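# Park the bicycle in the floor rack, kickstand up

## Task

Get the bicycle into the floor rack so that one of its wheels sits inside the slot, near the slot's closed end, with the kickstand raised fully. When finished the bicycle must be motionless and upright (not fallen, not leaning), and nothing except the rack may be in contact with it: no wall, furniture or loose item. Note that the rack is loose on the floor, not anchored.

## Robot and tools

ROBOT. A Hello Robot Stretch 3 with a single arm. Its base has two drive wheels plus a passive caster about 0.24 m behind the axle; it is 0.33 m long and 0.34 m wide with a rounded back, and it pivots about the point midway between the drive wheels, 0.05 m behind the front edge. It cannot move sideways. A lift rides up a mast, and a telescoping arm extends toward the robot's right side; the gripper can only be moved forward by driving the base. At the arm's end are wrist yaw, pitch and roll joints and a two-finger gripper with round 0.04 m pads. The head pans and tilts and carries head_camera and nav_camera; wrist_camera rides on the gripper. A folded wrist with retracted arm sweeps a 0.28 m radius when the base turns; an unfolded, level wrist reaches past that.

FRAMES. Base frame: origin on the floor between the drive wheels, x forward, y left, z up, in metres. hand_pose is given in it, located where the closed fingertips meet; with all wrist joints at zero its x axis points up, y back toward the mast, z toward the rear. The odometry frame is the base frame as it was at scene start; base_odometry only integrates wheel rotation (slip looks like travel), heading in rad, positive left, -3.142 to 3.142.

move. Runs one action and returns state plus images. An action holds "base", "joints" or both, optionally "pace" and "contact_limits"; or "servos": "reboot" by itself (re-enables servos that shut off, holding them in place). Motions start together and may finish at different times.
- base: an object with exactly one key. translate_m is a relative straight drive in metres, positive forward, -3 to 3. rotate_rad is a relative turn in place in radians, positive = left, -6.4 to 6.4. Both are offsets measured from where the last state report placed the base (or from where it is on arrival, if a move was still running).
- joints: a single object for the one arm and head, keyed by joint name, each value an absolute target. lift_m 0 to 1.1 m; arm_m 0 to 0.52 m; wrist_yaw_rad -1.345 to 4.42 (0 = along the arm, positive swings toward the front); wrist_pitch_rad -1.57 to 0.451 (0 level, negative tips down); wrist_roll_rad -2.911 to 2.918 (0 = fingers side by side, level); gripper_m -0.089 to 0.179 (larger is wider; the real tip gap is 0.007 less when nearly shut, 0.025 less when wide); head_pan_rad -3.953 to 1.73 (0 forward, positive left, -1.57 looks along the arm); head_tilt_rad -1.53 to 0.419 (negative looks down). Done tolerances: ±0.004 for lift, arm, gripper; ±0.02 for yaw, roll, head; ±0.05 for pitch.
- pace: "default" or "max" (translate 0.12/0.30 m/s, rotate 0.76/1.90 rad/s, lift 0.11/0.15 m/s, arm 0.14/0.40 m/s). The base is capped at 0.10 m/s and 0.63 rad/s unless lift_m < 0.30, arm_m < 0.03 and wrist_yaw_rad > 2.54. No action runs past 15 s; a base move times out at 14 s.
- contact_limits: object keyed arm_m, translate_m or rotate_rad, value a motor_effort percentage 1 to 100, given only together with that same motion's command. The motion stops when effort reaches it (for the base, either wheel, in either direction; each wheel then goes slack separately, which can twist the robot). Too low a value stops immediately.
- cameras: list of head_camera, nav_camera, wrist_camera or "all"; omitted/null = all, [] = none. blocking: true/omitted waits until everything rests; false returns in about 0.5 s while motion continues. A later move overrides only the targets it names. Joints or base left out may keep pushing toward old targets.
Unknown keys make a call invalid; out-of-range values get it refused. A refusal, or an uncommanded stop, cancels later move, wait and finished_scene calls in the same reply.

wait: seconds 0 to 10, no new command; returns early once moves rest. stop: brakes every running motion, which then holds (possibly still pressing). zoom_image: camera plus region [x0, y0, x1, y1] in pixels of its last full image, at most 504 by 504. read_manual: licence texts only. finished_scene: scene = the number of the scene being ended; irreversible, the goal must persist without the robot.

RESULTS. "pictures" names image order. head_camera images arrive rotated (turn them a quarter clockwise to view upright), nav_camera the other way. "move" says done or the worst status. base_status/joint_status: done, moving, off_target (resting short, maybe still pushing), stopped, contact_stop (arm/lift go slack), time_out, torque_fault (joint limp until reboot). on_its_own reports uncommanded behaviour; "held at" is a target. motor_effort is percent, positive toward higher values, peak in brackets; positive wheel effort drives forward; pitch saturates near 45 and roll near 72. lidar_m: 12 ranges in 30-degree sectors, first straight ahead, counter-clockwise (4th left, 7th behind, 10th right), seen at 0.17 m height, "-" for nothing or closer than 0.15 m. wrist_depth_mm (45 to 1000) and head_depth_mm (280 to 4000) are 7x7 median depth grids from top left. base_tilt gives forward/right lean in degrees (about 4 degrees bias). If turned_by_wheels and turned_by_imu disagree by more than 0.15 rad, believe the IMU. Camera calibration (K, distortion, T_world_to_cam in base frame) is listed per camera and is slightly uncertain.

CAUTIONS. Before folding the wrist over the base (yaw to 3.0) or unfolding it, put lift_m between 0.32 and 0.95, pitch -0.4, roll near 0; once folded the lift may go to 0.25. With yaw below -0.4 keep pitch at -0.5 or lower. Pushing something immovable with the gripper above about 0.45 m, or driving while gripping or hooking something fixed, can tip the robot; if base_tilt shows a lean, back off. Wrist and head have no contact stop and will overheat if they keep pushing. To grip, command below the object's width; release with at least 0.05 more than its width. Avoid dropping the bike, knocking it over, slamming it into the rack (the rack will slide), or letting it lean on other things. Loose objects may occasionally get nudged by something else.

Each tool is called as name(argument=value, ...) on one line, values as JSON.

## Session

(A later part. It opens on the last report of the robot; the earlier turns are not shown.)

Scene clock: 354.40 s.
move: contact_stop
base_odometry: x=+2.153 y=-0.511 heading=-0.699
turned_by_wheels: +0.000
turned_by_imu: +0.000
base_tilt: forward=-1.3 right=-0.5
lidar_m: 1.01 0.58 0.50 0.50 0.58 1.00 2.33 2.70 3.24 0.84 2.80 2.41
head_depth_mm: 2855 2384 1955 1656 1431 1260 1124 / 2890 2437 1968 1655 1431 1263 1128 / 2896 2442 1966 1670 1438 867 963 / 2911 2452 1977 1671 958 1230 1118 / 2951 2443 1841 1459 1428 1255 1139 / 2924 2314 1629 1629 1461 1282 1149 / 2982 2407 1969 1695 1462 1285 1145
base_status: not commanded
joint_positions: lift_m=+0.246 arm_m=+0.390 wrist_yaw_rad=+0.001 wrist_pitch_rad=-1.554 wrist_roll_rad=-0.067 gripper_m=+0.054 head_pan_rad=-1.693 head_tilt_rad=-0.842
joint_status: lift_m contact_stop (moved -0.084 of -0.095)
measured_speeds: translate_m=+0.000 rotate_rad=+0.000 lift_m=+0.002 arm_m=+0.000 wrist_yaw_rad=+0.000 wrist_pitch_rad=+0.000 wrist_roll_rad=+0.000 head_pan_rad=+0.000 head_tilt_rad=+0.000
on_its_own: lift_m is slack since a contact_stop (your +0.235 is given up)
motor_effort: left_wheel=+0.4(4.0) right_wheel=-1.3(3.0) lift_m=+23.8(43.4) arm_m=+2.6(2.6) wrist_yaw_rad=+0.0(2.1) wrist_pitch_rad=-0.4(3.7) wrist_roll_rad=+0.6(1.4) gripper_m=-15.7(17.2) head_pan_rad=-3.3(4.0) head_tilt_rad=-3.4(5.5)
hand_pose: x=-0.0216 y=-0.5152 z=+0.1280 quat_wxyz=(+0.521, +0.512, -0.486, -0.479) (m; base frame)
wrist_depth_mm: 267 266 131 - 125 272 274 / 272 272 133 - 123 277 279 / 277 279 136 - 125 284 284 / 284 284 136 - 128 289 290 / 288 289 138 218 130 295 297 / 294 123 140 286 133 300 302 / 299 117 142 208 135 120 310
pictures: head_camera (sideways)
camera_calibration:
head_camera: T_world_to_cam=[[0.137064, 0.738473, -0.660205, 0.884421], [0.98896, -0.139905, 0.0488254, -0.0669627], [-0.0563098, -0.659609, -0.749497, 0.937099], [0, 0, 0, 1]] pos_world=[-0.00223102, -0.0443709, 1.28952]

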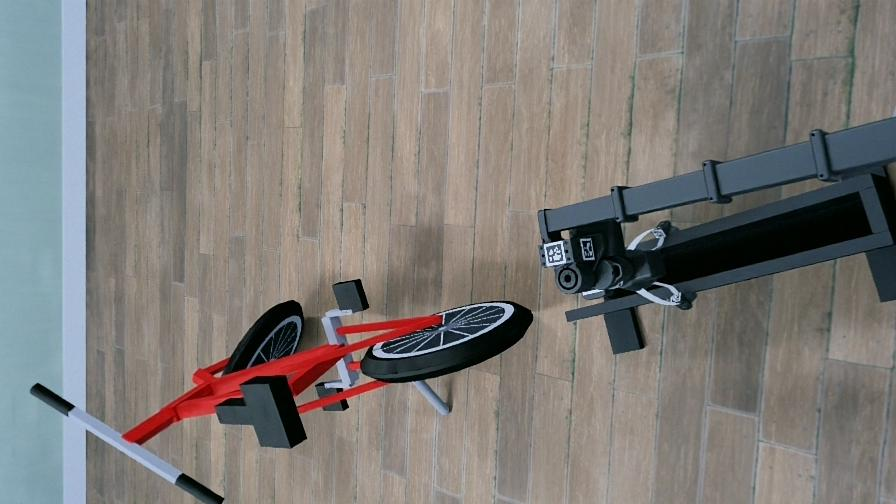

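move(joints={"gripper_m": 0.179, "lift_m": 0.246}, cameras=[])

move(joints={"lift_m": 0.55}, pace="max", cameras=[])

move(joints={"arm_m": 0.05, "head_tilt_rad": -0.9}, pace="max", cameras=["head_camera"])

zoom_image(camera="head_camera", region=[400, 200, 800, 450])

Scene clock: 360.73 s.
move: done
base_odometry: x=+2.153 y=-0.511 heading=-0.699
turned_by_wheels: +0.000
turned_by_imu: +0.000
base_tilt: forward=-1.3 right=-0.4
lidar_m: 1.00 0.58 0.50 0.50 0.58 1.00 2.34 2.70 3.24 0.83 2.79 2.41
head_depth_mm: 2820 2387 1953 1653 1419 1254 1124 / 2849 2399 1971 1651 1437 1264 1127 / 2886 2414 1980 1675 1439 869 965 / 2896 2461 1987 1673 961 1213 1121 / 2927 2444 1845 1469 1424 1258 1143 / 2918 2321 1631 1627 1459 1282 1145 / 3019 2412 1970 1691 1463 1284 1145
base_status: not commanded
joint_positions: lift_m=+0.246 arm_m=+0.390 wrist_yaw_rad=+0.001 wrist_pitch_rad=-1.552 wrist_roll_rad=-0.067 gripper_m=+0.179 head_pan_rad=-1.693 head_tilt_rad=-0.842
joint_status: all done
measured_speeds: all 0
motor_effort: left_wheel=+0.2(0.9) right_wheel=-1.2(1.5) lift_m=+35.5(35.5) arm_m=+6.0(6.7) wrist_yaw_rad=-0.9(2.1) wrist_pitch_rad=-0.6(0.8) wrist_roll_rad=+0.6(0.9) gripper_m=-0.3(82.9) head_pan_rad=-3.3(3.7) head_tilt_rad=-3.3(4.1)
hand_pose: x=-0.0216 y=-0.5156 z=+0.1280 quat_wxyz=(+0.521, +0.512, -0.487, -0.479) (m; base frame)
wrist_depth_mm: 266 264 133 - 122 271 273 / 271 267 135 - 121 277 277 / 275 277 138 - 124 283 284 / 281 282 125 - 127 289 290 / 286 287 140 289 129 293 295 / 117 292 142 279 132 139 301 / 116 298 144 204 135 120 114
pictures: none
No camera images: "cameras" was empty.

Scene clock: 363.53 s.
move: done
base_odometry: x=+2.153 y=-0.511 heading=-0.699
turned_by_wheels: +0.000
turned_by_imu: +0.000
base_tilt: forward=-1.3 right=-0.5
lidar_m: 1.01 0.58 0.50 0.50 0.58 1.00 2.34 2.71 3.24 0.83 2.79 2.41
head_depth_mm: 2850 2390 1960 1655 1427 1258 1127 / 2869 2415 1963 1649 1433 525 457 / 2848 2427 1975 1591 603 1226 1099 / 2911 2438 1984 728 1378 1233 1118 / 2931 2453 1843 1306 1376 1274 1134 / 2896 2320 1632 1619 1463 1278 1142 / 2990 2407 1974 1695 1459 1284 1149
base_status: not commanded
joint_positions: lift_m=+0.550 arm_m=+0.390 wrist_yaw_rad=+0.001 wrist_pitch_rad=-1.552 wrist_roll_rad=-0.067 gripper_m=+0.179 head_pan_rad=-1.693 head_tilt_rad=-0.842
joint_status: all done
measured_speeds: all 0
motor_effort: left_wheel=+0.5(1.1) right_wheel=-1.2(1.6) lift_m=+35.3(40.7) arm_m=+7.7(8.5) wrist_yaw_rad=-0.4(2.0) wrist_pitch_rad=-0.5(1.0) wrist_roll_rad=+0.7(0.9) gripper_m=+0.4(1.8) head_pan_rad=-3.0(3.6) head_tilt_rad=-4.0(4.5)
hand_pose: x=-0.0216 y=-0.5156 z=+0.4321 quat_wxyz=(+0.521, +0.512, -0.487, -0.479) (m; base frame)
wrist_depth_mm: 551 548 556 550 554 558 560 / 563 558 563 545 571 573 571 / 574 573 573 522 573 581 580 / 576 582 583 485 587 596 595 / 588 592 596 458 606 604 610 / 117 600 613 451 616 138 621 / 116 624 616 462 634 119 113
pictures: none
No camera images: "cameras" was empty.

Scene clock: 365.67 s.
move: done
base_odometry: x=+2.153 y=-0.511 heading=-0.699
turned_by_wheels: +0.000
turned_by_imu: +0.000
base_tilt: forward=-1.3 right=-0.5
lidar_m: 1.00 0.58 0.50 0.50 0.58 1.00 2.34 2.71 3.23 0.82 2.79 2.41
head_depth_mm: 2765 2225 1851 1585 1391 1236 1084 / 2780 2242 1861 1599 1399 510 452 / 2782 2229 1863 1609 1403 505 943 / 2840 2258 1874 1604 1388 1046 939 / 2847 2260 1795 1470 1391 1257 1127 / 2762 1556 1724 1594 1417 1256 1131 / 2890 2223 1903 1624 1421 1262 1135
base_status: not commanded
joint_positions: lift_m=+0.550 arm_m=+0.050 wrist_yaw_rad=+0.001 wrist_pitch_rad=-1.553 wrist_roll_rad=-0.067 gripper_m=+0.179 head_pan_rad=-1.693 head_tilt_rad=-0.889
joint_status: all done
measured_speeds: all 0
motor_effort: left_wheel=+0.5(1.0) right_wheel=-1.3(1.5) lift_m=+32.8(34.9) arm_m=-15.4(21.9) wrist_yaw_rad=-1.5(2.8) wrist_pitch_rad=-0.8(0.8) wrist_roll_rad=+0.8(0.9) gripper_m=+0.9(1.5) head_pan_rad=-3.0(3.9) head_tilt_rad=-4.8(5.8)
hand_pose: x=-0.0216 y=-0.1755 z=+0.4321 quat_wxyz=(+0.521, +0.512, -0.487, -0.479) (m; base frame)
wrist_depth_mm: 549 552 552 491 557 561 566 / 560 564 560 475 569 570 575 / 568 565 568 469 573 583 582 / 581 584 582 441 586 603 599 / 587 596 601 438 443 606 615 / 117 605 606 452 454 138 617 / 116 621 618 461 464 119 113
pictures: head_camera (sideways)
camera_calibration:
head_camera: T_world_to_cam=[[0.14071, 0.768275, -0.624464, 0.837828], [0.988686, -0.142149, 0.047895, -0.0657469], [-0.0519702, -0.624138, -0.779584, 0.976197], [0, 0, 0, 1]] pos_world=[-0.00215472, -0.0437472, 1.28737]

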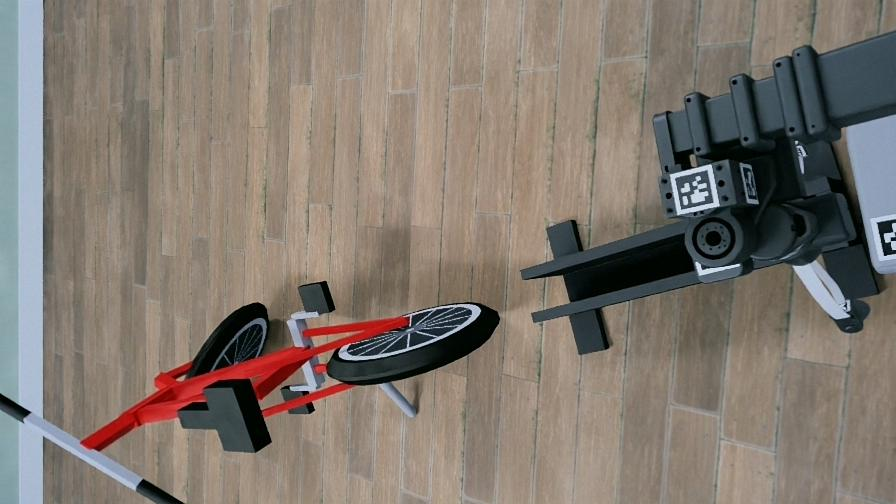

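Scaled by 1.260 from the camera's 896x504 image, which has a finer 1280x720 frame.

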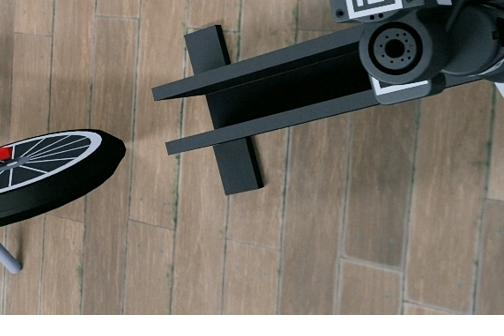

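zoom_image(camera="head_camera", region=[310, 230, 550, 430])

zoom_image(camera="head_camera", region=[60, 260, 340, 504])

Scaled by 2.100 from the camera's 896x504 image, which has a finer 1280x720 frame.

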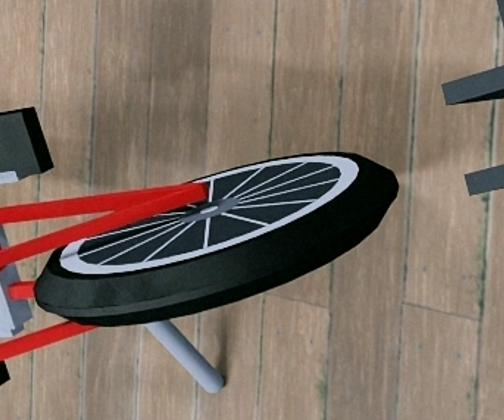

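Scaled by 1.800 from the camera's 896x504 image, which has a finer 1280x720 frame.

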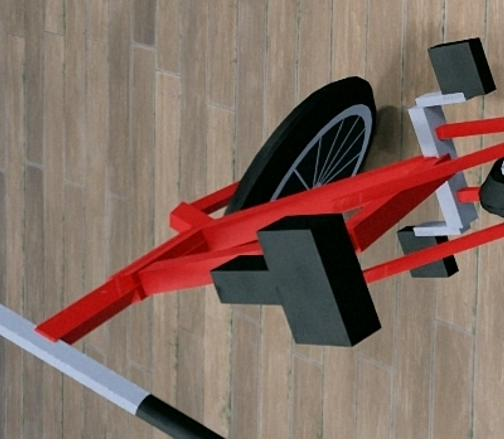

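move(joints={"arm_m": 0.39}, pace="max", cameras=[])

move(joints={"lift_m": 0.25}, pace="max", cameras=["wrist_camera"])

move(joints={"gripper_m": 0.06}, cameras=["wrist_camera"])

move(base={"translate_m": 0.03}, joints={"wrist_roll_rad": 0.035}, cameras=["head_camera"])

Scene clock: 404.00 s.
move: done
base_odometry: x=+2.153 y=-0.511 heading=-0.699
turned_by_wheels: +0.000
turned_by_imu: +0.000
base_tilt: forward=-1.3 right=-0.5
lidar_m: 1.01 0.58 0.50 0.50 0.58 1.01 2.34 2.70 3.25 0.82 2.79 2.42
head_depth_mm: 2743 2207 1837 1586 1393 1237 1086 / 2769 2233 1869 1589 1398 502 458 / 2813 2249 1867 691 575 1208 1082 / 2833 2253 1876 733 1384 1211 1091 / 2851 2268 1798 1289 1371 1256 1128 / 2779 1561 1730 1593 1416 1259 1133 / 2891 2288 1909 1629 1423 1266 1135
base_status: not commanded
joint_positions: lift_m=+0.550 arm_m=+0.390 wrist_yaw_rad=-0.001 wrist_pitch_rad=-1.553 wrist_roll_rad=-0.067 gripper_m=+0.179 head_pan_rad=-1.693 head_tilt_rad=-0.889
joint_status: all done
measured_speeds: all 0
motor_effort: left_wheel=+0.8(0.9) right_wheel=-1.1(1.6) lift_m=+26.8(30.1) arm_m=+16.1(22.1) wrist_yaw_rad=+0.3(2.1) wrist_pitch_rad=-0.6(0.8) wrist_roll_rad=+0.5(1.0) gripper_m=+1.3(1.3) head_pan_rad=-3.3(3.7) head_tilt_rad=-4.8(5.8)
hand_pose: x=-0.0216 y=-0.5155 z=+0.4321 quat_wxyz=(+0.521, +0.512, -0.487, -0.479) (m; base frame)
wrist_depth_mm: 547 551 556 559 556 558 563 / 559 562 563 542 568 567 573 / 570 575 575 526 577 581 586 / 583 582 586 496 588 594 595 / 586 590 597 465 599 612 607 / 117 604 611 450 612 138 621 / 116 622 623 460 618 119 113
pictures: none
No camera images: "cameras" was empty.

Scene clock: 406.80 s.
move: done
base_odometry: x=+2.153 y=-0.511 heading=-0.699
turned_by_wheels: +0.000
turned_by_imu: +0.000
base_tilt: forward=-1.4 right=-0.5
lidar_m: 1.01 0.58 0.50 0.50 0.58 1.00 2.34 2.70 3.24 0.83 2.80 2.41
head_depth_mm: 2760 2208 1843 1592 1391 1241 1115 / 2768 2228 1855 1590 1399 1243 1103 / 2809 2256 1867 1598 1369 833 956 / 2799 2273 1889 1607 965 1209 1091 / 2845 2272 1791 1471 1373 1254 1125 / 2788 1566 1725 1596 1418 1261 1133 / 2876 2291 1913 1630 1423 1263 1135
base_status: not commanded
joint_positions: lift_m=+0.250 arm_m=+0.390 wrist_yaw_rad=-0.001 wrist_pitch_rad=-1.553 wrist_roll_rad=-0.067 gripper_m=+0.179 head_pan_rad=-1.693 head_tilt_rad=-0.889
joint_status: all done
measured_speeds: all 0
motor_effort: left_wheel=+0.3(1.0) right_wheel=-1.3(1.5) lift_m=+16.9(26.1) arm_m=+12.0(16.1) wrist_yaw_rad=+0.1(2.3) wrist_pitch_rad=-0.4(0.9) wrist_roll_rad=+0.7(0.8) gripper_m=+0.6(1.5) head_pan_rad=-3.4(3.8) head_tilt_rad=-4.6(5.6)
hand_pose: x=-0.0216 y=-0.5155 z=+0.1321 quat_wxyz=(+0.521, +0.512, -0.487, -0.479) (m; base frame)
wrist_depth_mm: 268 269 134 - 122 275 275 / 276 273 136 - 125 280 282 / 280 280 137 - 128 287 287 / 284 285 129 - 130 292 294 / 289 292 140 290 133 299 299 / 117 297 142 281 136 139 305 / 116 304 138 205 139 120 113
pictures: wrist_camera
camera_calibration:
wrist_camera: T_world_to_cam=[[-0.99403, -0.109109, 0.000761363, -0.0807502], [-0.108315, 0.987591, 0.113719, 0.53904], [-0.0131597, 0.112958, -0.993513, 0.351098], [0, 0, 0, 1]] pos_world=[-0.0172617, -0.580821, 0.287583]

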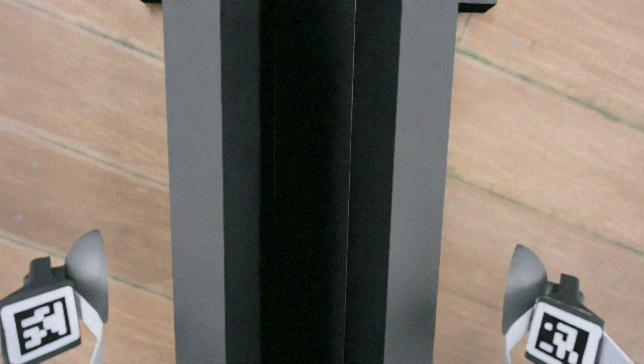

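Scene clock: 408.50 s.
move: done
base_odometry: x=+2.153 y=-0.511 heading=-0.699
turned_by_wheels: +0.000
turned_by_imu: +0.000
base_tilt: forward=-1.3 right=-0.5
lidar_m: 1.00 0.58 0.50 0.50 0.58 1.00 2.34 2.69 3.23 0.83 2.79 2.42
head_depth_mm: 2772 2202 1858 1587 1394 1240 1115 / 2773 2236 1863 1600 1397 1241 1097 / 2797 2239 1870 1594 1377 833 954 / 2820 2253 1886 1611 965 1211 1093 / 2848 2270 1791 1476 1365 1255 1133 / 2779 1571 1722 1597 1419 1261 1129 / 2878 2312 1901 1638 1428 1267 1132
base_status: not commanded
joint_positions: lift_m=+0.250 arm_m=+0.390 wrist_yaw_rad=-0.001 wrist_pitch_rad=-1.553 wrist_roll_rad=-0.067 gripper_m=+0.061 head_pan_rad=-1.693 head_tilt_rad=-0.889
joint_status: all done
measured_speeds: all 0
motor_effort: left_wheel=+0.4(1.2) right_wheel=-1.2(1.5) lift_m=+17.2(17.9) arm_m=+9.7(12.5) wrist_yaw_rad=+0.3(1.6) wrist_pitch_rad=-0.5(0.8) wrist_roll_rad=+0.3(0.8) gripper_m=-14.9(86.7) head_pan_rad=-3.3(3.7) head_tilt_rad=-5.2(5.4)
hand_pose: x=-0.0216 y=-0.5155 z=+0.1321 quat_wxyz=(+0.521, +0.512, -0.487, -0.479) (m; base frame)
wrist_depth_mm: 270 269 133 - 123 275 276 / 274 274 135 - 125 281 283 / 280 281 136 - 128 287 288 / 284 286 137 - 131 292 294 / 291 292 139 292 133 299 300 / 296 123 141 284 135 305 306 / 301 119 143 207 138 120 313
pictures: wrist_camera
camera_calibration:
wrist_camera: T_world_to_cam=[[-0.994029, -0.109113, 0.000734902, -0.0807423], [-0.108319, 0.987563, 0.113957, 0.538933], [-0.0131599, 0.113197, -0.993485, 0.351211], [0, 0, 0, 1]] pos_world=[-0.0172615, -0.580796, 0.287568]

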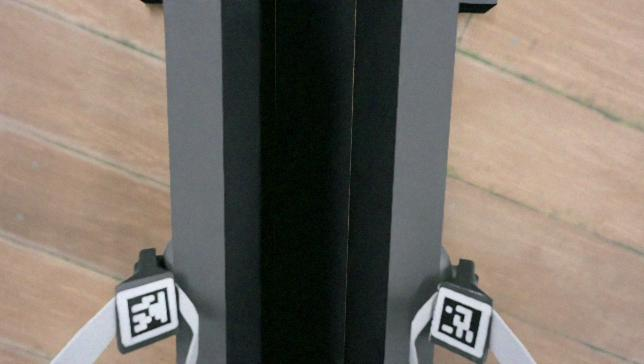

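Scene clock: 409.80 s.
move: done
base_odometry: x=+2.176 y=-0.530 heading=-0.700
turned_by_wheels: +0.000
turned_by_imu: +0.000
base_tilt: forward=-1.3 right=-0.5
lidar_m: 0.99 0.57 0.49 0.49 0.57 0.99 2.37 2.74 3.24 0.83 2.76 2.38
head_depth_mm: 2750 2209 1841 1584 1391 1234 1114 / 2788 2226 1858 1593 1399 1245 1100 / 2808 2245 1876 1614 1383 833 953 / 2801 2249 1860 1609 967 1211 1090 / 2831 2289 1631 1427 1387 1252 1131 / 2743 1488 1810 1614 1416 1259 1133 / 2877 2251 1907 1632 1429 1258 1137
base_status: done
joint_positions: lift_m=+0.250 arm_m=+0.390 wrist_yaw_rad=+0.009 wrist_pitch_rad=-1.554 wrist_roll_rad=+0.019 gripper_m=+0.061 head_pan_rad=-1.693 head_tilt_rad=-0.889
joint_status: all done
measured_speeds: all 0
motor_effort: left_wheel=-1.8(5.5) right_wheel=+8.1(11.5) lift_m=+16.7(17.7) arm_m=+8.3(9.8) wrist_yaw_rad=-7.6(13.6) wrist_pitch_rad=-0.4(0.7) wrist_roll_rad=+5.3(12.9) gripper_m=-14.6(16.0) head_pan_rad=-3.5(4.2) head_tilt_rad=-5.4(5.6)
hand_pose: x=-0.0218 y=-0.5152 z=+0.1321 quat_wxyz=(+0.502, +0.493, -0.506, -0.498) (m; base frame)
wrist_depth_mm: 268 269 133 - 124 276 278 / 275 275 132 - 125 282 283 / 279 281 132 - 128 288 288 / 286 285 131 - 131 294 295 / 291 292 132 - 134 299 301 / 296 122 135 - 135 303 305 / 303 116 154 - 139 118 313
pictures: head_camera (sideways)
camera_calibration:
head_camera: T_world_to_cam=[[0.140729, 0.768393, -0.624313, 0.837633], [0.988684, -0.142164, 0.047891, -0.0657416], [-0.0519556, -0.623988, -0.779705, 0.976353], [0, 0, 0, 1]] pos_world=[-0.00215463, -0.0437443, 1.28736]

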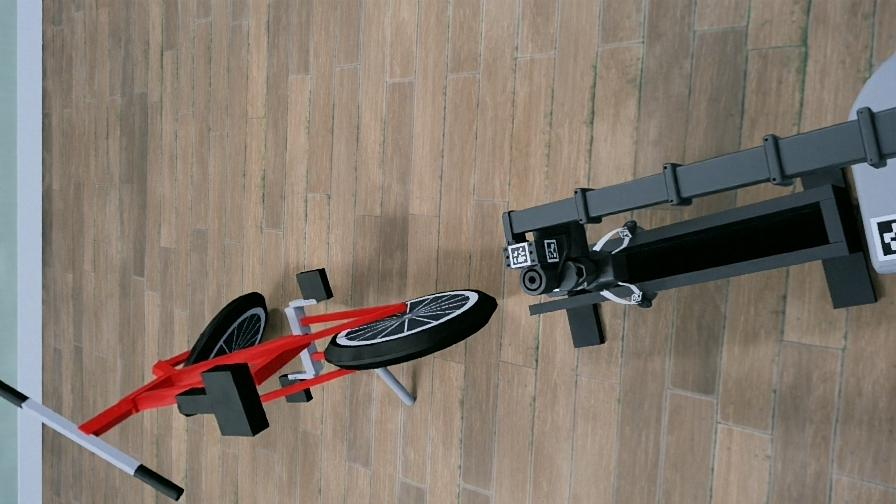

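move(joints={"gripper_m": 0.179}, cameras=[])

move(joints={"lift_m": 0.5}, pace="max", cameras=[])

move(joints={"arm_m": 0.0, "wrist_pitch_rad": -0.4, "wrist_roll_rad": 0.0}, pace="max", cameras=["head_camera"])

move(joints={"wrist_yaw_rad": 3.0, "gripper_m": 0.04}, pace="max", cameras=[])

move(base={"translate_m": 0.6}, joints={"lift_m": 0.29}, pace="max", cameras=["head_camera", "nav_camera"])

Scene clock: 425.90 s.
move: done
base_odometry: x=+2.176 y=-0.530 heading=-0.700
turned_by_wheels: +0.000
turned_by_imu: +0.000
base_tilt: forward=-1.4 right=-0.5
lidar_m: 0.99 0.57 0.49 0.49 0.57 0.99 2.36 2.73 3.25 0.82 2.76 2.39
head_depth_mm: 2764 2214 1842 1601 1387 1234 1116 / 2784 2229 1860 1589 1402 1245 1102 / 2808 2242 1867 1597 1372 833 954 / 2831 2262 1876 1616 966 1211 1094 / 2855 2269 1635 1424 1366 1258 1127 / 2751 1485 1815 1618 1418 1260 1134 / 2882 2241 1905 1627 1425 1262 1135
base_status: not commanded
joint_positions: lift_m=+0.250 arm_m=+0.390 wrist_yaw_rad=+0.003 wrist_pitch_rad=-1.550 wrist_roll_rad=+0.029 gripper_m=+0.179 head_pan_rad=-1.693 head_tilt_rad=-0.889
joint_status: all done
measured_speeds: all 0
motor_effort: left_wheel=-2.3(2.8) right_wheel=+4.1(8.1) lift_m=+20.6(20.6) arm_m=+0.9(3.6) wrist_yaw_rad=-2.8(9.5) wrist_pitch_rad=-0.9(1.4) wrist_roll_rad=+1.9(5.6) gripper_m=+0.8(82.9) head_pan_rad=-3.4(3.7) head_tilt_rad=-4.6(5.6)
hand_pose: x=-0.0217 y=-0.5162 z=+0.1320 quat_wxyz=(+0.499, +0.488, -0.511, -0.502) (m; base frame)
wrist_depth_mm: 270 269 122 - 123 276 278 / 274 275 134 - 125 281 282 / 279 280 133 - 128 287 289 / 285 285 132 - 131 291 294 / 288 293 132 - 133 299 301 / 117 298 135 - 136 139 303 / 116 305 137 - 139 120 114
pictures: none
No camera images: "cameras" was empty.

Scene clock: 428.37 s.
move: done
base_odometry: x=+2.176 y=-0.530 heading=-0.700
turned_by_wheels: +0.000
turned_by_imu: +0.000
base_tilt: forward=-1.3 right=-0.5
lidar_m: 0.99 0.57 0.49 0.49 0.57 0.98 2.37 2.73 3.25 0.83 2.76 2.38
head_depth_mm: 2776 2229 1840 1590 1391 1236 1115 / 2804 2227 1863 1597 1393 574 488 / 2810 2228 1869 1534 640 1190 1081 / 2809 2256 1885 762 1384 1208 1095 / 2853 2283 1619 1302 1371 1253 1129 / 2770 1488 1814 1621 1417 1262 1131 / 2875 2231 1908 1628 1424 1266 1137
base_status: not commanded
joint_positions: lift_m=+0.500 arm_m=+0.390 wrist_yaw_rad=+0.003 wrist_pitch_rad=-1.550 wrist_roll_rad=+0.029 gripper_m=+0.179 head_pan_rad=-1.693 head_tilt_rad=-0.889
joint_status: all done
measured_speeds: all 0
motor_effort: left_wheel=-1.9(2.7) right_wheel=+3.5(4.3) lift_m=+35.1(40.7) arm_m=-2.3(3.2) wrist_yaw_rad=-2.1(4.0) wrist_pitch_rad=-0.9(1.3) wrist_roll_rad=+1.8(2.1) gripper_m=+1.0(1.5) head_pan_rad=-3.0(4.0) head_tilt_rad=-5.1(5.7)
hand_pose: x=-0.0217 y=-0.5162 z=+0.3820 quat_wxyz=(+0.499, +0.488, -0.511, -0.502) (m; base frame)
wrist_depth_mm: 503 502 501 487 506 513 512 / 509 513 517 367 513 527 524 / 525 522 526 371 531 532 534 / 529 540 536 385 540 545 551 / 534 543 547 386 554 546 556 / 117 555 555 397 567 138 560 / 116 570 567 405 573 119 113
pictures: none
No camera images: "cameras" was empty.

Scene clock: 430.63 s.
move: done
base_odometry: x=+2.176 y=-0.530 heading=-0.700
turned_by_wheels: +0.000
turned_by_imu: +0.000
base_tilt: forward=-1.3 right=-0.5
lidar_m: 0.99 0.57 0.49 0.49 0.57 0.99 2.36 2.73 3.23 0.82 2.77 2.38
head_depth_mm: 2745 2225 1856 1590 1393 1238 1114 / 2772 2230 1860 1597 1390 1238 488 / 2789 2247 1866 1601 1404 1227 528 / 2836 2248 1879 1610 1377 643 947 / 2825 2259 1627 1432 1390 1239 1131 / 2747 1483 1813 1629 1421 1258 1133 / 2881 2234 1914 1628 1432 1260 1134
base_status: not commanded
joint_positions: lift_m=+0.500 arm_m=+0.000 wrist_yaw_rad=+0.000 wrist_pitch_rad=-0.420 wrist_roll_rad=+0.003 gripper_m=+0.179 head_pan_rad=-1.693 head_tilt_rad=-0.889
joint_status: all done
measured_speeds: all 0
motor_effort: left_wheel=-2.2(2.6) right_wheel=+3.1(3.6) lift_m=+32.4(36.2) arm_m=-14.8(19.7) wrist_yaw_rad=+0.5(2.8) wrist_pitch_rad=+3.7(4.8) wrist_roll_rad=-1.3(2.9) gripper_m=+0.1(1.4) head_pan_rad=-3.2(3.8) head_tilt_rad=-4.7(5.5)
hand_pose: x=-0.0215 y=-0.3691 z=+0.5122 quat_wxyz=(+0.691, +0.147, -0.692, -0.148) (m; base frame)
wrist_depth_mm: - - - - - - - / - - - - - - - / - - - - - - - / - - - - - - - / 900 924 924 895 969 991 - / 117 765 776 769 813 138 818 / 116 670 672 542 685 119 114
pictures: head_camera (sideways)
camera_calibration:
head_camera: T_world_to_cam=[[0.140734, 0.768428, -0.62427, 0.837576], [0.988683, -0.142167, 0.0478898, -0.06574], [-0.0519509, -0.623945, -0.77974, 0.976399], [0, 0, 0, 1]] pos_world=[-0.00215458, -0.0437435, 1.28736]

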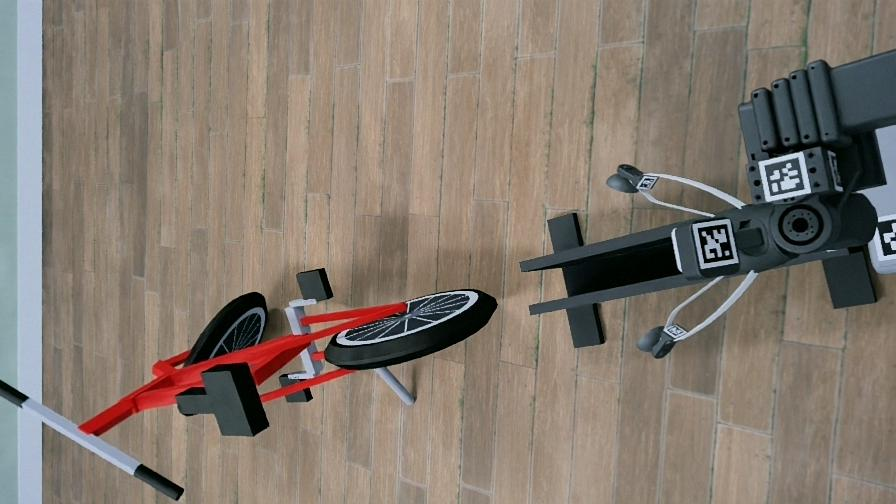

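Scene clock: 432.57 s.
move: done
base_odometry: x=+2.176 y=-0.530 heading=-0.700
turned_by_wheels: +0.000
turned_by_imu: +0.000
base_tilt: forward=-1.3 right=-0.5
lidar_m: 0.99 0.57 0.49 0.49 0.57 0.99 2.36 2.74 3.24 0.82 2.76 2.38
head_depth_mm: 2756 2209 1853 1589 1389 1245 1114 / 2775 2231 1860 1595 1399 1240 488 / 2795 2247 1874 1604 1398 1247 536 / 2834 2265 1877 1610 1381 1212 559 / 2845 2255 1633 1433 1397 1255 1097 / 2767 1488 1812 1613 1413 1260 1136 / 2917 2242 1901 1626 1422 1268 1142
base_status: not commanded
joint_positions: lift_m=+0.500 arm_m=+0.000 wrist_yaw_rad=+2.997 wrist_pitch_rad=-0.420 wrist_roll_rad=+0.003 gripper_m=+0.040 head_pan_rad=-1.693 head_tilt_rad=-0.889
joint_status: all done
measured_speeds: all 0
motor_effort: left_wheel=-1.9(2.5) right_wheel=+2.8(3.4) lift_m=+29.9(33.6) arm_m=-9.4(15.4) wrist_yaw_rad=+2.8(4.8) wrist_pitch_rad=+3.9(3.9) wrist_roll_rad=-1.1(1.6) gripper_m=-0.2(82.2) head_pan_rad=-3.4(3.6) head_tilt_rad=-4.8(5.5)
hand_pose: x=+0.0110 y=+0.0769 z=+0.5122 quat_wxyz=(+0.197, +0.701, +0.097, +0.678) (m; base frame)
wrist_depth_mm: 132 137 501 489 479 462 449 / 590 146 547 532 514 495 483 / 653 158 591 578 547 540 523 / - 172 644 630 604 590 566 / - 190 205 667 668 638 616 / 748 715 128 144 128 687 670 / 648 107 251 663 122 696 689
pictures: none
No camera images: "cameras" was empty.

Scene clock: 436.83 s.
move: done
base_odometry: x=+2.635 y=-0.916 heading=-0.700
turned_by_wheels: +0.000
turned_by_imu: +0.003
base_tilt: forward=-1.4 right=-0.5
lidar_m: 0.68 0.39 0.34 0.34 0.39 0.68 2.94 3.41 1.00 1.84 2.09 1.81
head_depth_mm: 2769 2156 1674 1536 1385 1241 1114 / 2689 1637 1735 1592 1399 1241 1099 / 2790 2067 1850 1605 1395 1247 695 / 2844 2256 1875 1610 1407 1250 732 / 2872 2264 1893 1612 1415 1257 1133 / 2868 2296 1897 1627 1421 1260 1133 / 2877 2306 1896 1627 1427 1265 1134
base_status: done
joint_positions: lift_m=+0.290 arm_m=+0.000 wrist_yaw_rad=+2.998 wrist_pitch_rad=-0.419 wrist_roll_rad=+0.003 gripper_m=+0.040 head_pan_rad=-1.693 head_tilt_rad=-0.889
joint_status: all done
measured_speeds: all 0
motor_effort: left_wheel=-1.2(9.2) right_wheel=+1.9(9.1) lift_m=+18.1(27.9) arm_m=+3.6(9.7) wrist_yaw_rad=+1.7(3.1) wrist_pitch_rad=+3.7(3.9) wrist_roll_rad=-1.3(1.6) gripper_m=-0.3(1.0) head_pan_rad=-3.0(3.7) head_tilt_rad=-5.0(5.4)
hand_pose: x=+0.0108 y=+0.0770 z=+0.3024 quat_wxyz=(+0.197, +0.701, +0.097, +0.678) (m; base frame)
wrist_depth_mm: 134 137 358 349 339 328 319 / 425 146 393 378 366 353 340 / 467 158 422 410 398 382 368 / 511 171 462 448 433 413 402 / - 190 205 483 468 453 437 / 505 483 128 310 128 - 463 / 284 107 252 284 122 466 474
pictures: head_camera (sideways), nav_camera (sideways)
camera_calibration:
head_camera: T_world_to_cam=[[0.140734, 0.768428, -0.624269, 0.837575], [0.988684, -0.142167, 0.0478898, -0.06574], [-0.0519505, -0.623945, -0.77974, 0.976399], [0, 0, 0, 1]] pos_world=[-0.00215455, -0.0437435, 1.28736]
nav_camera: T_world_to_cam=[[-0.0905945, -0.774416, 0.626156, -0.770445], [-0.995657, 0.0839683, -0.0402051, 0.110962], [-0.0214418, -0.627079, -0.77866, 0.969497], [0, 0, 0, 1]] pos_world=[0.0614696, 0.0019886, 1.24179]

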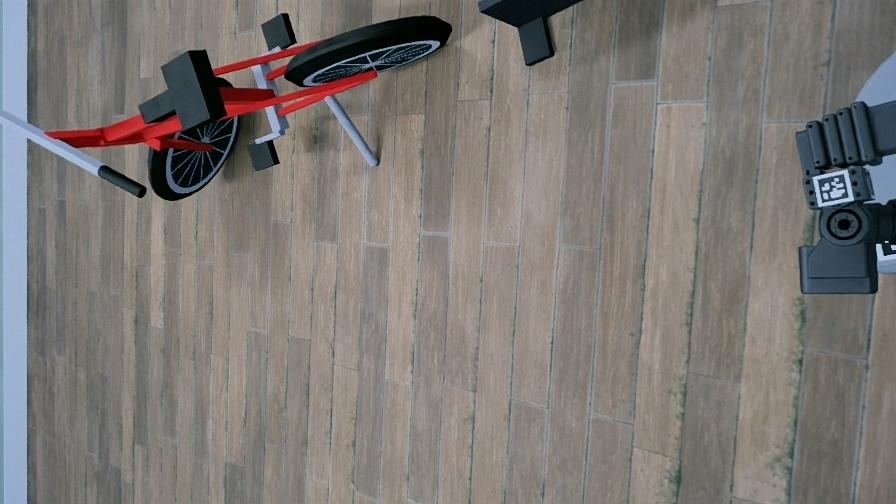

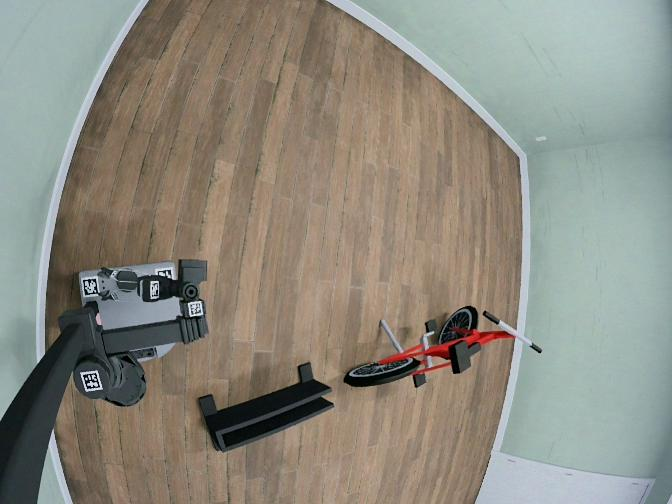

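move(base={"rotate_rad": -1.54}, joints={"head_pan_rad": -1.3, "head_tilt_rad": -0.8}, pace="max", cameras=[])

move(base={"translate_m": 1.0}, pace="max", cameras=["head_camera", "nav_camera"])

Scene clock: 445.43 s.
move: done
base_odometry: x=+2.635 y=-0.916 heading=-2.239
turned_by_wheels: -1.540
turned_by_imu: -1.504
base_tilt: forward=-1.3 right=-0.5
lidar_m: 3.30 2.02 1.81 0.63 0.38 0.34 0.34 0.40 0.75 2.95 3.50 1.00
head_depth_mm: 2618 2567 2052 1707 1468 1275 1134 / 2750 2586 2075 1715 1477 1283 1140 / 2910 2575 2082 1723 1475 1290 1146 / 3059 2626 2088 1735 1478 1269 1145 / 3180 2661 2110 1746 1486 1301 1149 / 3311 2669 2114 1763 1375 1304 1160 / 3508 2691 2139 1768 1382 1309 1158
base_status: done
joint_positions: lift_m=+0.290 arm_m=+0.000 wrist_yaw_rad=+2.998 wrist_pitch_rad=-0.419 wrist_roll_rad=+0.003 gripper_m=+0.040 head_pan_rad=-1.308 head_tilt_rad=-0.803
joint_status: all done
measured_speeds: all 0
motor_effort: left_wheel=+1.6(13.8) right_wheel=-2.9(9.0) lift_m=+19.2(19.7) arm_m=+13.3(16.1) wrist_yaw_rad=+1.0(2.7) wrist_pitch_rad=+3.6(3.8) wrist_roll_rad=-0.8(1.5) gripper_m=+0.1(1.0) head_pan_rad=+4.3(7.5) head_tilt_rad=+1.3(3.3)
hand_pose: x=+0.0108 y=+0.0770 z=+0.3024 quat_wxyz=(+0.197, +0.701, +0.097, +0.678) (m; base frame)
wrist_depth_mm: 134 137 664 - - - - / 349 145 683 - - - - / 370 158 903 - - - - / 392 171 730 786 788 810 843 / 399 194 615 635 649 650 665 / 401 461 128 512 505 547 561 / 284 107 251 285 122 473 479
pictures: none
No camera images: "cameras" was empty.

Scene clock: 450.10 s.
move: done
base_odometry: x=+2.015 y=-1.701 heading=-2.239
turned_by_wheels: +0.000
turned_by_imu: +0.005
base_tilt: forward=-1.3 right=-0.4
lidar_m: 2.48 1.69 1.50 1.50 1.44 1.28 1.28 1.53 0.61 0.58 0.65 0.90
head_depth_mm: 2914 2570 2038 1712 1459 1255 1131 / 3008 2589 2064 1710 1473 1242 1140 / 3187 2597 2073 1731 1470 1260 1143 / 3297 2638 2099 1733 917 1272 1145 / 3420 2675 2121 1744 1202 1298 1153 / 3142 2678 2119 1751 1211 1279 1157 / 2873 2705 2120 1773 1368 1306 1157
base_status: done
joint_positions: lift_m=+0.290 arm_m=+0.000 wrist_yaw_rad=+2.998 wrist_pitch_rad=-0.419 wrist_roll_rad=+0.003 gripper_m=+0.040 head_pan_rad=-1.308 head_tilt_rad=-0.803
joint_status: not commanded
measured_speeds: all 0
motor_effort: left_wheel=+0.9(11.6) right_wheel=-0.7(5.9) lift_m=+19.6(20.5) arm_m=+4.2(13.9) wrist_yaw_rad=+1.8(2.9) wrist_pitch_rad=+3.5(3.9) wrist_roll_rad=-1.0(1.5) gripper_m=+0.4(1.0) head_pan_rad=+3.7(4.4) head_tilt_rad=+1.4(2.2)
hand_pose: x=+0.0108 y=+0.0770 z=+0.3024 quat_wxyz=(+0.197, +0.701, +0.097, +0.678) (m; base frame)
wrist_depth_mm: 134 137 - - - - - / - 146 - - - - - / 922 158 967 - - - - / 728 171 740 779 793 810 826 / 601 194 615 631 649 652 663 / 510 487 128 511 506 551 556 / 284 107 252 284 122 473 479
pictures: head_camera (sideways), nav_camera (sideways)
camera_calibration:
head_camera: T_world_to_cam=[[-0.143277, 0.71041, -0.68905, 0.923718], [0.968662, 0.243396, 0.0495229, -0.0677495], [0.202894, -0.66036, -0.72302, 0.901086], [0, 0, 0, 1]] pos_world=[0.0151497, -0.0446869, 1.29135]
nav_camera: T_world_to_cam=[[0.191956, -0.696984, 0.690917, -0.856554], [-0.953508, -0.299109, -0.0368236, 0.106307], [0.232325, -0.651727, -0.721996, 0.894262], [0, 0, 0, 1]] pos_world=[0.0580261, 0.0176073, 1.24138]

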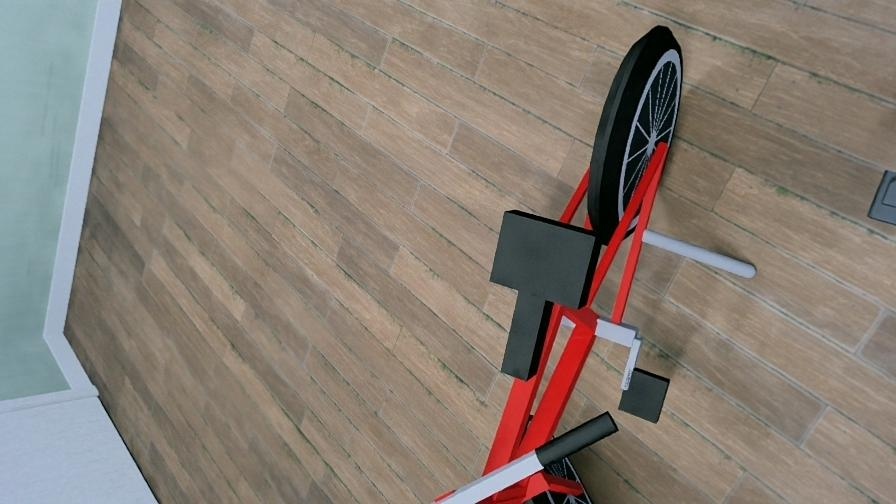

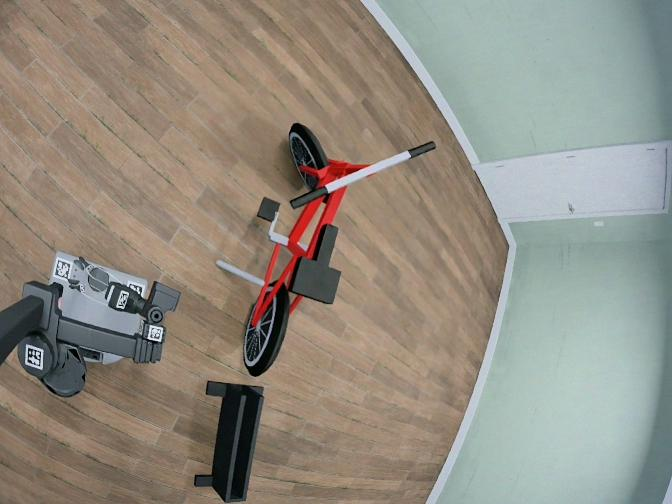

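move(joints={"head_pan_rad": -0.9, "head_tilt_rad": -0.6}, cameras=["head_camera"])

zoom_image(camera="head_camera", region=[300, 50, 804, 504])

Scene clock: 492.43 s.
move: done
base_odometry: x=+2.015 y=-1.701 heading=-2.239
turned_by_wheels: +0.000
turned_by_imu: +0.000
base_tilt: forward=-1.3 right=-0.5
lidar_m: 2.47 1.69 1.50 1.50 1.44 1.28 1.29 1.54 0.62 0.58 0.65 0.90
head_depth_mm: 3271 3538 2829 2135 1702 868 1013 / 2986 3359 2845 2127 1714 877 1182 / 2770 3083 2900 2163 1719 1153 1225 / 2591 2844 2907 2176 1310 1349 1216 / 2459 2703 2815 2114 1742 1418 1240 / 2307 2504 2712 2218 1760 1427 1253 / 2189 2338 2574 2226 1768 1462 1252
base_status: not commanded
joint_positions: lift_m=+0.290 arm_m=+0.000 wrist_yaw_rad=+2.998 wrist_pitch_rad=-0.419 wrist_roll_rad=+0.003 gripper_m=+0.040 head_pan_rad=-0.908 head_tilt_rad=-0.606
joint_status: all done
measured_speeds: all 0
motor_effort: left_wheel=+0.9(1.3) right_wheel=-0.7(0.7) lift_m=+20.8(21.1) arm_m=-3.6(4.3) wrist_yaw_rad=+2.1(3.2) wrist_pitch_rad=+3.4(3.8) wrist_roll_rad=-1.2(1.3) gripper_m=+0.9(1.0) head_pan_rad=+4.1(8.1) head_tilt_rad=+2.9(3.5)
hand_pose: x=+0.0108 y=+0.0770 z=+0.3024 quat_wxyz=(+0.197, +0.701, +0.097, +0.678) (m; base frame)
wrist_depth_mm: 134 137 - - - - - / - 146 - - - - - / 934 157 967 - - - - / 736 171 734 782 805 812 827 / 602 194 609 630 649 657 679 / 501 482 128 505 506 549 553 / 283 107 252 284 122 469 480
pictures: head_camera (sideways)
camera_calibration:
head_camera: T_world_to_cam=[[-0.31681, 0.48152, -0.817172, 1.09177], [0.7916, 0.608835, 0.0518613, -0.0697267], [0.522496, -0.630443, -0.574056, 0.705368], [0, 0, 0, 1]] pos_world=[0.0325281, -0.0385631, 1.3007]

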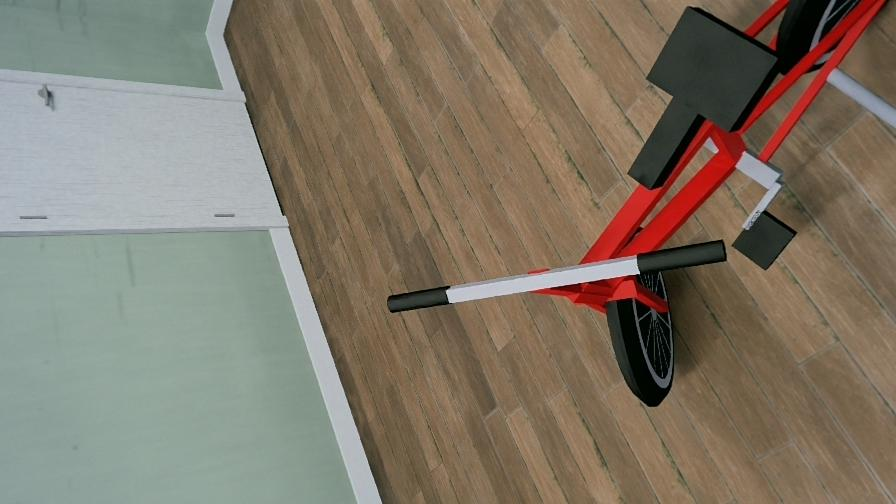

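Scaled by 1.000.

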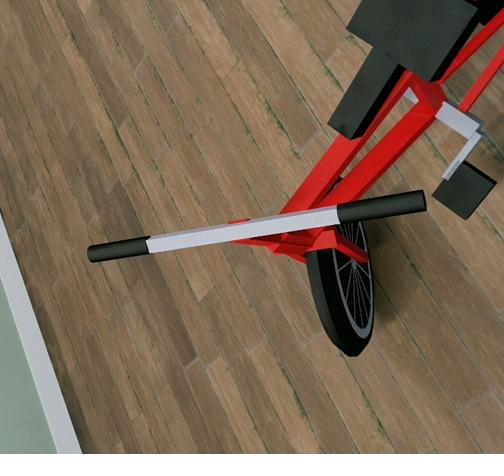

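move(base={"rotate_rad": -0.32}, pace="max", cameras=[])

move(base={"translate_m": 0.555}, pace="max", cameras=[])

move(base={"rotate_rad": 0.22}, joints={"lift_m": 0.92, "head_pan_rad": -1.5, "head_tilt_rad": -0.9}, pace="max", cameras=["head_camera", "nav_camera"])

Scene clock: 527.17 s.
move: done
base_odometry: x=+2.015 y=-1.701 heading=-2.559
turned_by_wheels: -0.320
turned_by_imu: -0.313
base_tilt: forward=-1.4 right=-0.5
lidar_m: 0.97 2.13 1.55 1.50 1.56 1.33 1.28 1.33 1.82 0.60 0.58 0.65
head_depth_mm: 2883 3147 2826 2129 1701 1427 1034 / 3066 3350 2858 2152 1724 1436 1078 / 3204 3534 2885 2151 1736 904 1164 / 3409 3706 2960 2182 1742 894 1212 / 3196 3451 2983 2189 1742 1155 1213 / 2882 3061 2966 2207 1762 1118 1218 / 2612 2807 2846 2227 1680 1313 1254
base_status: done
joint_positions: lift_m=+0.290 arm_m=+0.000 wrist_yaw_rad=+2.998 wrist_pitch_rad=-0.419 wrist_roll_rad=+0.003 gripper_m=+0.040 head_pan_rad=-0.908 head_tilt_rad=-0.605
joint_status: not commanded
measured_speeds: all 0
motor_effort: left_wheel=+1.7(10.9) right_wheel=-3.8(9.1) lift_m=+22.3(22.3) arm_m=-12.7(12.7) wrist_yaw_rad=+1.8(2.7) wrist_pitch_rad=+3.6(3.9) wrist_roll_rad=-0.9(1.4) gripper_m=+0.6(1.0) head_pan_rad=+4.0(4.6) head_tilt_rad=+2.2(3.0)
hand_pose: x=+0.0108 y=+0.0770 z=+0.3024 quat_wxyz=(+0.197, +0.701, +0.097, +0.678) (m; base frame)
wrist_depth_mm: 134 137 - - - - - / - 146 - - - - - / 933 158 973 - - - - / 725 172 734 764 797 825 844 / 598 193 622 633 639 654 665 / 508 486 128 507 505 551 558 / 284 107 252 284 122 467 476
pictures: none
No camera images: "cameras" was empty.

Scene clock: 530.33 s.
move: done
base_odometry: x=+1.551 y=-2.006 heading=-2.559
turned_by_wheels: +0.000
turned_by_imu: +0.003
base_tilt: forward=-1.3 right=-0.5
lidar_m: 1.92 1.99 1.56 1.50 1.55 1.90 1.83 1.90 0.55 0.36 0.46 0.44
head_depth_mm: 2884 3140 2828 2139 1712 1429 707 / 3016 3357 2846 2148 1718 1366 840 / 3096 3472 2888 2160 1735 1439 913 / 2768 3022 2914 2168 1748 1442 1237 / 2478 2675 2794 2205 1750 1454 1243 / 2225 2381 2589 2210 1757 1460 1247 / 2029 2157 2328 2222 1757 1467 1257
base_status: done
joint_positions: lift_m=+0.290 arm_m=+0.000 wrist_yaw_rad=+2.998 wrist_pitch_rad=-0.419 wrist_roll_rad=+0.003 gripper_m=+0.040 head_pan_rad=-0.908 head_tilt_rad=-0.605
joint_status: not commanded
measured_speeds: all 0
motor_effort: left_wheel=+0.9(11.9) right_wheel=-1.1(6.4) lift_m=+22.6(23.0) arm_m=-14.7(15.8) wrist_yaw_rad=+1.4(2.8) wrist_pitch_rad=+3.6(3.8) wrist_roll_rad=-1.1(1.5) gripper_m=-0.3(0.9) head_pan_rad=+3.9(4.6) head_tilt_rad=+2.6(3.0)
hand_pose: x=+0.0108 y=+0.0770 z=+0.3024 quat_wxyz=(+0.197, +0.701, +0.097, +0.678) (m; base frame)
wrist_depth_mm: 134 137 - - - - - / - 146 - - - - - / 927 158 971 - - - - / 722 171 726 772 793 808 834 / 601 194 615 636 642 656 667 / 506 482 128 510 512 551 553 / 285 107 251 284 122 470 478
pictures: none
No camera images: "cameras" was empty.

Scene clock: 535.33 s.
move: done
base_odometry: x=+1.551 y=-2.006 heading=-2.339
turned_by_wheels: +0.220
turned_by_imu: +0.215
base_tilt: forward=-1.4 right=-0.5
lidar_m: 1.91 1.78 1.50 1.50 1.69 1.83 1.83 0.65 0.37 0.36 0.44 1.92
head_depth_mm: 2771 2232 1855 - - 1138 1129 / 2804 2239 1866 1662 - 1222 - / 2773 2238 1863 1668 - - - / 2830 2252 1897 1679 - 1253 1141 / 2835 2283 1895 1627 - 1209 1129 / 2883 2280 1886 1624 1420 1204 1130 / 2864 2283 1905 1627 1422 1256 1137
base_status: done
joint_positions: lift_m=+0.920 arm_m=+0.000 wrist_yaw_rad=+2.998 wrist_pitch_rad=-0.419 wrist_roll_rad=+0.003 gripper_m=+0.040 head_pan_rad=-1.492 head_tilt_rad=-0.889
joint_status: all done
measured_speeds: all 0
motor_effort: left_wheel=-2.4(9.6) right_wheel=+3.4(8.2) lift_m=+35.0(42.1) arm_m=-13.4(15.1) wrist_yaw_rad=+1.8(3.7) wrist_pitch_rad=+3.7(3.9) wrist_roll_rad=-1.2(1.6) gripper_m=-0.5(1.2) head_pan_rad=-3.0(5.7) head_tilt_rad=-5.5(6.1)
hand_pose: x=+0.0108 y=+0.0770 z=+0.9324 quat_wxyz=(+0.197, +0.701, +0.097, +0.679) (m; base frame)
wrist_depth_mm: 134 137 - - - - - / - 146 - - - - - / - 158 - - - - - / - 171 - - - - - / - 193 - - - - - / - - 128 - - - - / - 106 252 - 122 - -
pictures: head_camera (sideways), nav_camera (sideways)
camera_calibration:
head_camera: T_world_to_cam=[[-0.0153286, 0.780845, -0.624536, 0.838875], [0.997174, 0.0578844, 0.047897, -0.0658012], [0.073551, -0.622037, -0.779526, 0.975355], [0, 0, 0, 1]] pos_world=[0.00673569, -0.044516, 1.28737]
nav_camera: T_world_to_cam=[[0.0656548, -0.776713, 0.626423, -0.771746], [-0.9924, -0.116302, -0.0401922, 0.110925], [0.104072, -0.619024, -0.778446, 0.968453], [0, 0, 0, 1]] pos_world=[0.0599623, 0.0129708, 1.24179]

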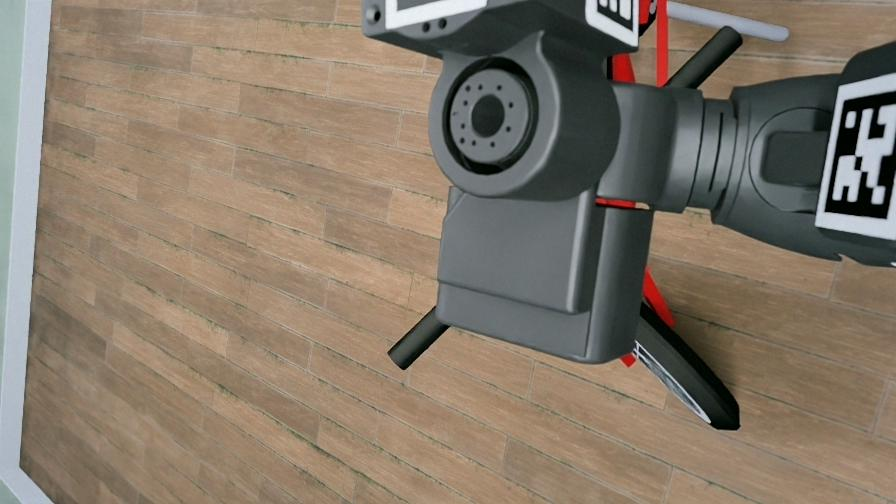

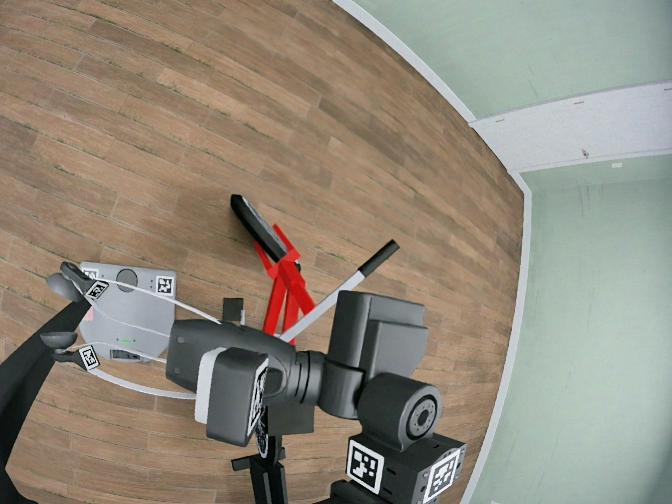

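move(joints={"wrist_yaw_rad": 0, "gripper_m": 0.179, "head_pan_rad": -1.45}, pace="max", cameras=[])

move(joints={"wrist_pitch_rad": -1.55, "wrist_roll_rad": -0.91, "arm_m": 0.2}, pace="max", cameras=["head_camera", "wrist_camera"])

Scene clock: 542.93 s.
move: done
base_odometry: x=+1.551 y=-2.006 heading=-2.339
turned_by_wheels: +0.000
turned_by_imu: +0.000
base_tilt: forward=-1.3 right=-0.5
lidar_m: 1.91 1.78 1.50 1.50 1.69 1.84 1.84 0.65 0.37 0.36 0.44 1.92
head_depth_mm: 2731 2210 1855 441 - - 1113 / 2780 2211 1905 - - - 1121 / 2797 2235 1922 285 301 1231 1120 / 2840 2267 1885 1548 993 1250 1123 / 2846 2266 1892 1521 1411 1214 1130 / 2887 2270 1894 1624 1414 1217 1133 / 2820 2291 1912 1625 1425 1261 1133
base_status: not commanded
joint_positions: lift_m=+0.920 arm_m=+0.000 wrist_yaw_rad=+0.003 wrist_pitch_rad=-0.419 wrist_roll_rad=+0.003 gripper_m=+0.179 head_pan_rad=-1.458 head_tilt_rad=-0.889
joint_status: all done
measured_speeds: all 0
motor_effort: left_wheel=-2.6(3.1) right_wheel=+3.7(3.8) lift_m=+35.1(36.2) arm_m=-12.9(14.0) wrist_yaw_rad=-2.2(4.4) wrist_pitch_rad=+3.5(3.8) wrist_roll_rad=-1.0(1.4) gripper_m=+0.1(83.1) head_pan_rad=+3.7(7.5) head_tilt_rad=-5.2(5.6)
hand_pose: x=-0.0209 y=-0.3692 z=+0.9325 quat_wxyz=(+0.691, +0.148, -0.692, -0.147) (m; base frame)
wrist_depth_mm: - - - - - - - / - - - - - - - / - - - - - - - / - - - - - - - / - - - - - - - / 117 - - - - 136 - / 116 - - - - 119 113
pictures: none
No camera images: "cameras" was empty.

Scene clock: 544.63 s.
move: done
base_odometry: x=+1.551 y=-2.006 heading=-2.339
turned_by_wheels: +0.000
turned_by_imu: +0.000
base_tilt: forward=-1.3 right=-0.4
lidar_m: 1.92 1.78 1.50 1.50 1.69 1.84 1.83 0.65 0.37 0.36 0.44 1.92
head_depth_mm: 2738 306 324 1586 1150 1125 1114 / 2764 309 328 1506 1398 1223 1119 / 2772 330 365 413 992 1224 1123 / 2837 2261 431 1612 489 1248 1131 / 2846 2262 1884 1557 1414 1213 1129 / 2895 2275 1896 1616 1414 1222 1130 / 2866 2295 1904 1629 1420 1263 1135
base_status: not commanded
joint_positions: lift_m=+0.920 arm_m=+0.200 wrist_yaw_rad=+0.000 wrist_pitch_rad=-1.542 wrist_roll_rad=-0.905 gripper_m=+0.179 head_pan_rad=-1.458 head_tilt_rad=-0.889
joint_status: all done
measured_speeds: all 0
motor_effort: left_wheel=-3.1(3.1) right_wheel=+3.6(3.7) lift_m=+34.3(35.5) arm_m=+16.4(22.3) wrist_yaw_rad=-0.4(2.7) wrist_pitch_rad=-1.4(3.8) wrist_roll_rad=-1.8(3.1) gripper_m=+0.4(1.2) head_pan_rad=+3.7(4.6) head_tilt_rad=-4.9(5.7)
hand_pose: x=-0.0215 y=-0.3283 z=+0.8019 quat_wxyz=(+0.678, +0.659, -0.234, -0.228) (m; base frame)
wrist_depth_mm: 890 891 880 681 909 921 912 / 904 899 904 526 920 931 939 / 928 922 936 928 930 956 972 / 929 940 925 934 765 962 970 / 944 960 801 972 983 971 - / 117 821 816 - - 137 - / 116 - - - - 119 114
pictures: head_camera (sideways), wrist_camera
camera_calibration:
head_camera: T_world_to_cam=[[-0.0418021, 0.780067, -0.624298, 0.838727], [0.994641, 0.0916282, 0.0478906, -0.0657774], [0.0945612, -0.618951, -0.779717, 0.975475], [0, 0, 0, 1]] pos_world=[0.00824335, -0.0444645, 1.28736]
wrist_camera: T_world_to_cam=[[-0.582967, -0.812219, 0.0212114, -0.299125], [-0.805563, 0.581199, 0.11522, 0.128391], [-0.105912, 0.0500822, -0.993114, 0.972461], [0, 0, 0, 1]] pos_world=[0.0320418, -0.366279, 0.957316]

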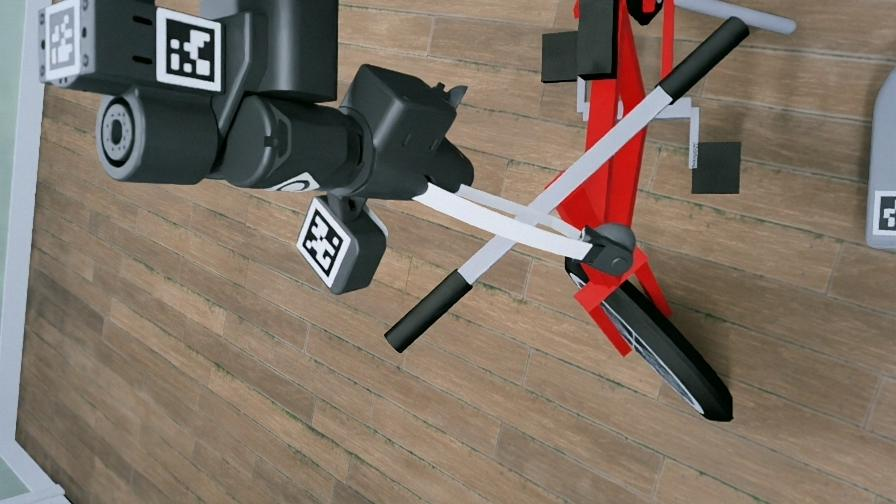

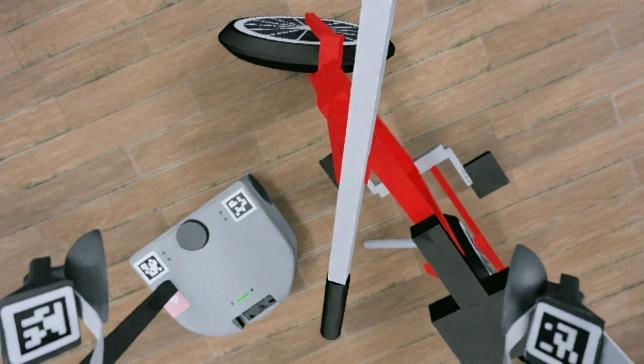

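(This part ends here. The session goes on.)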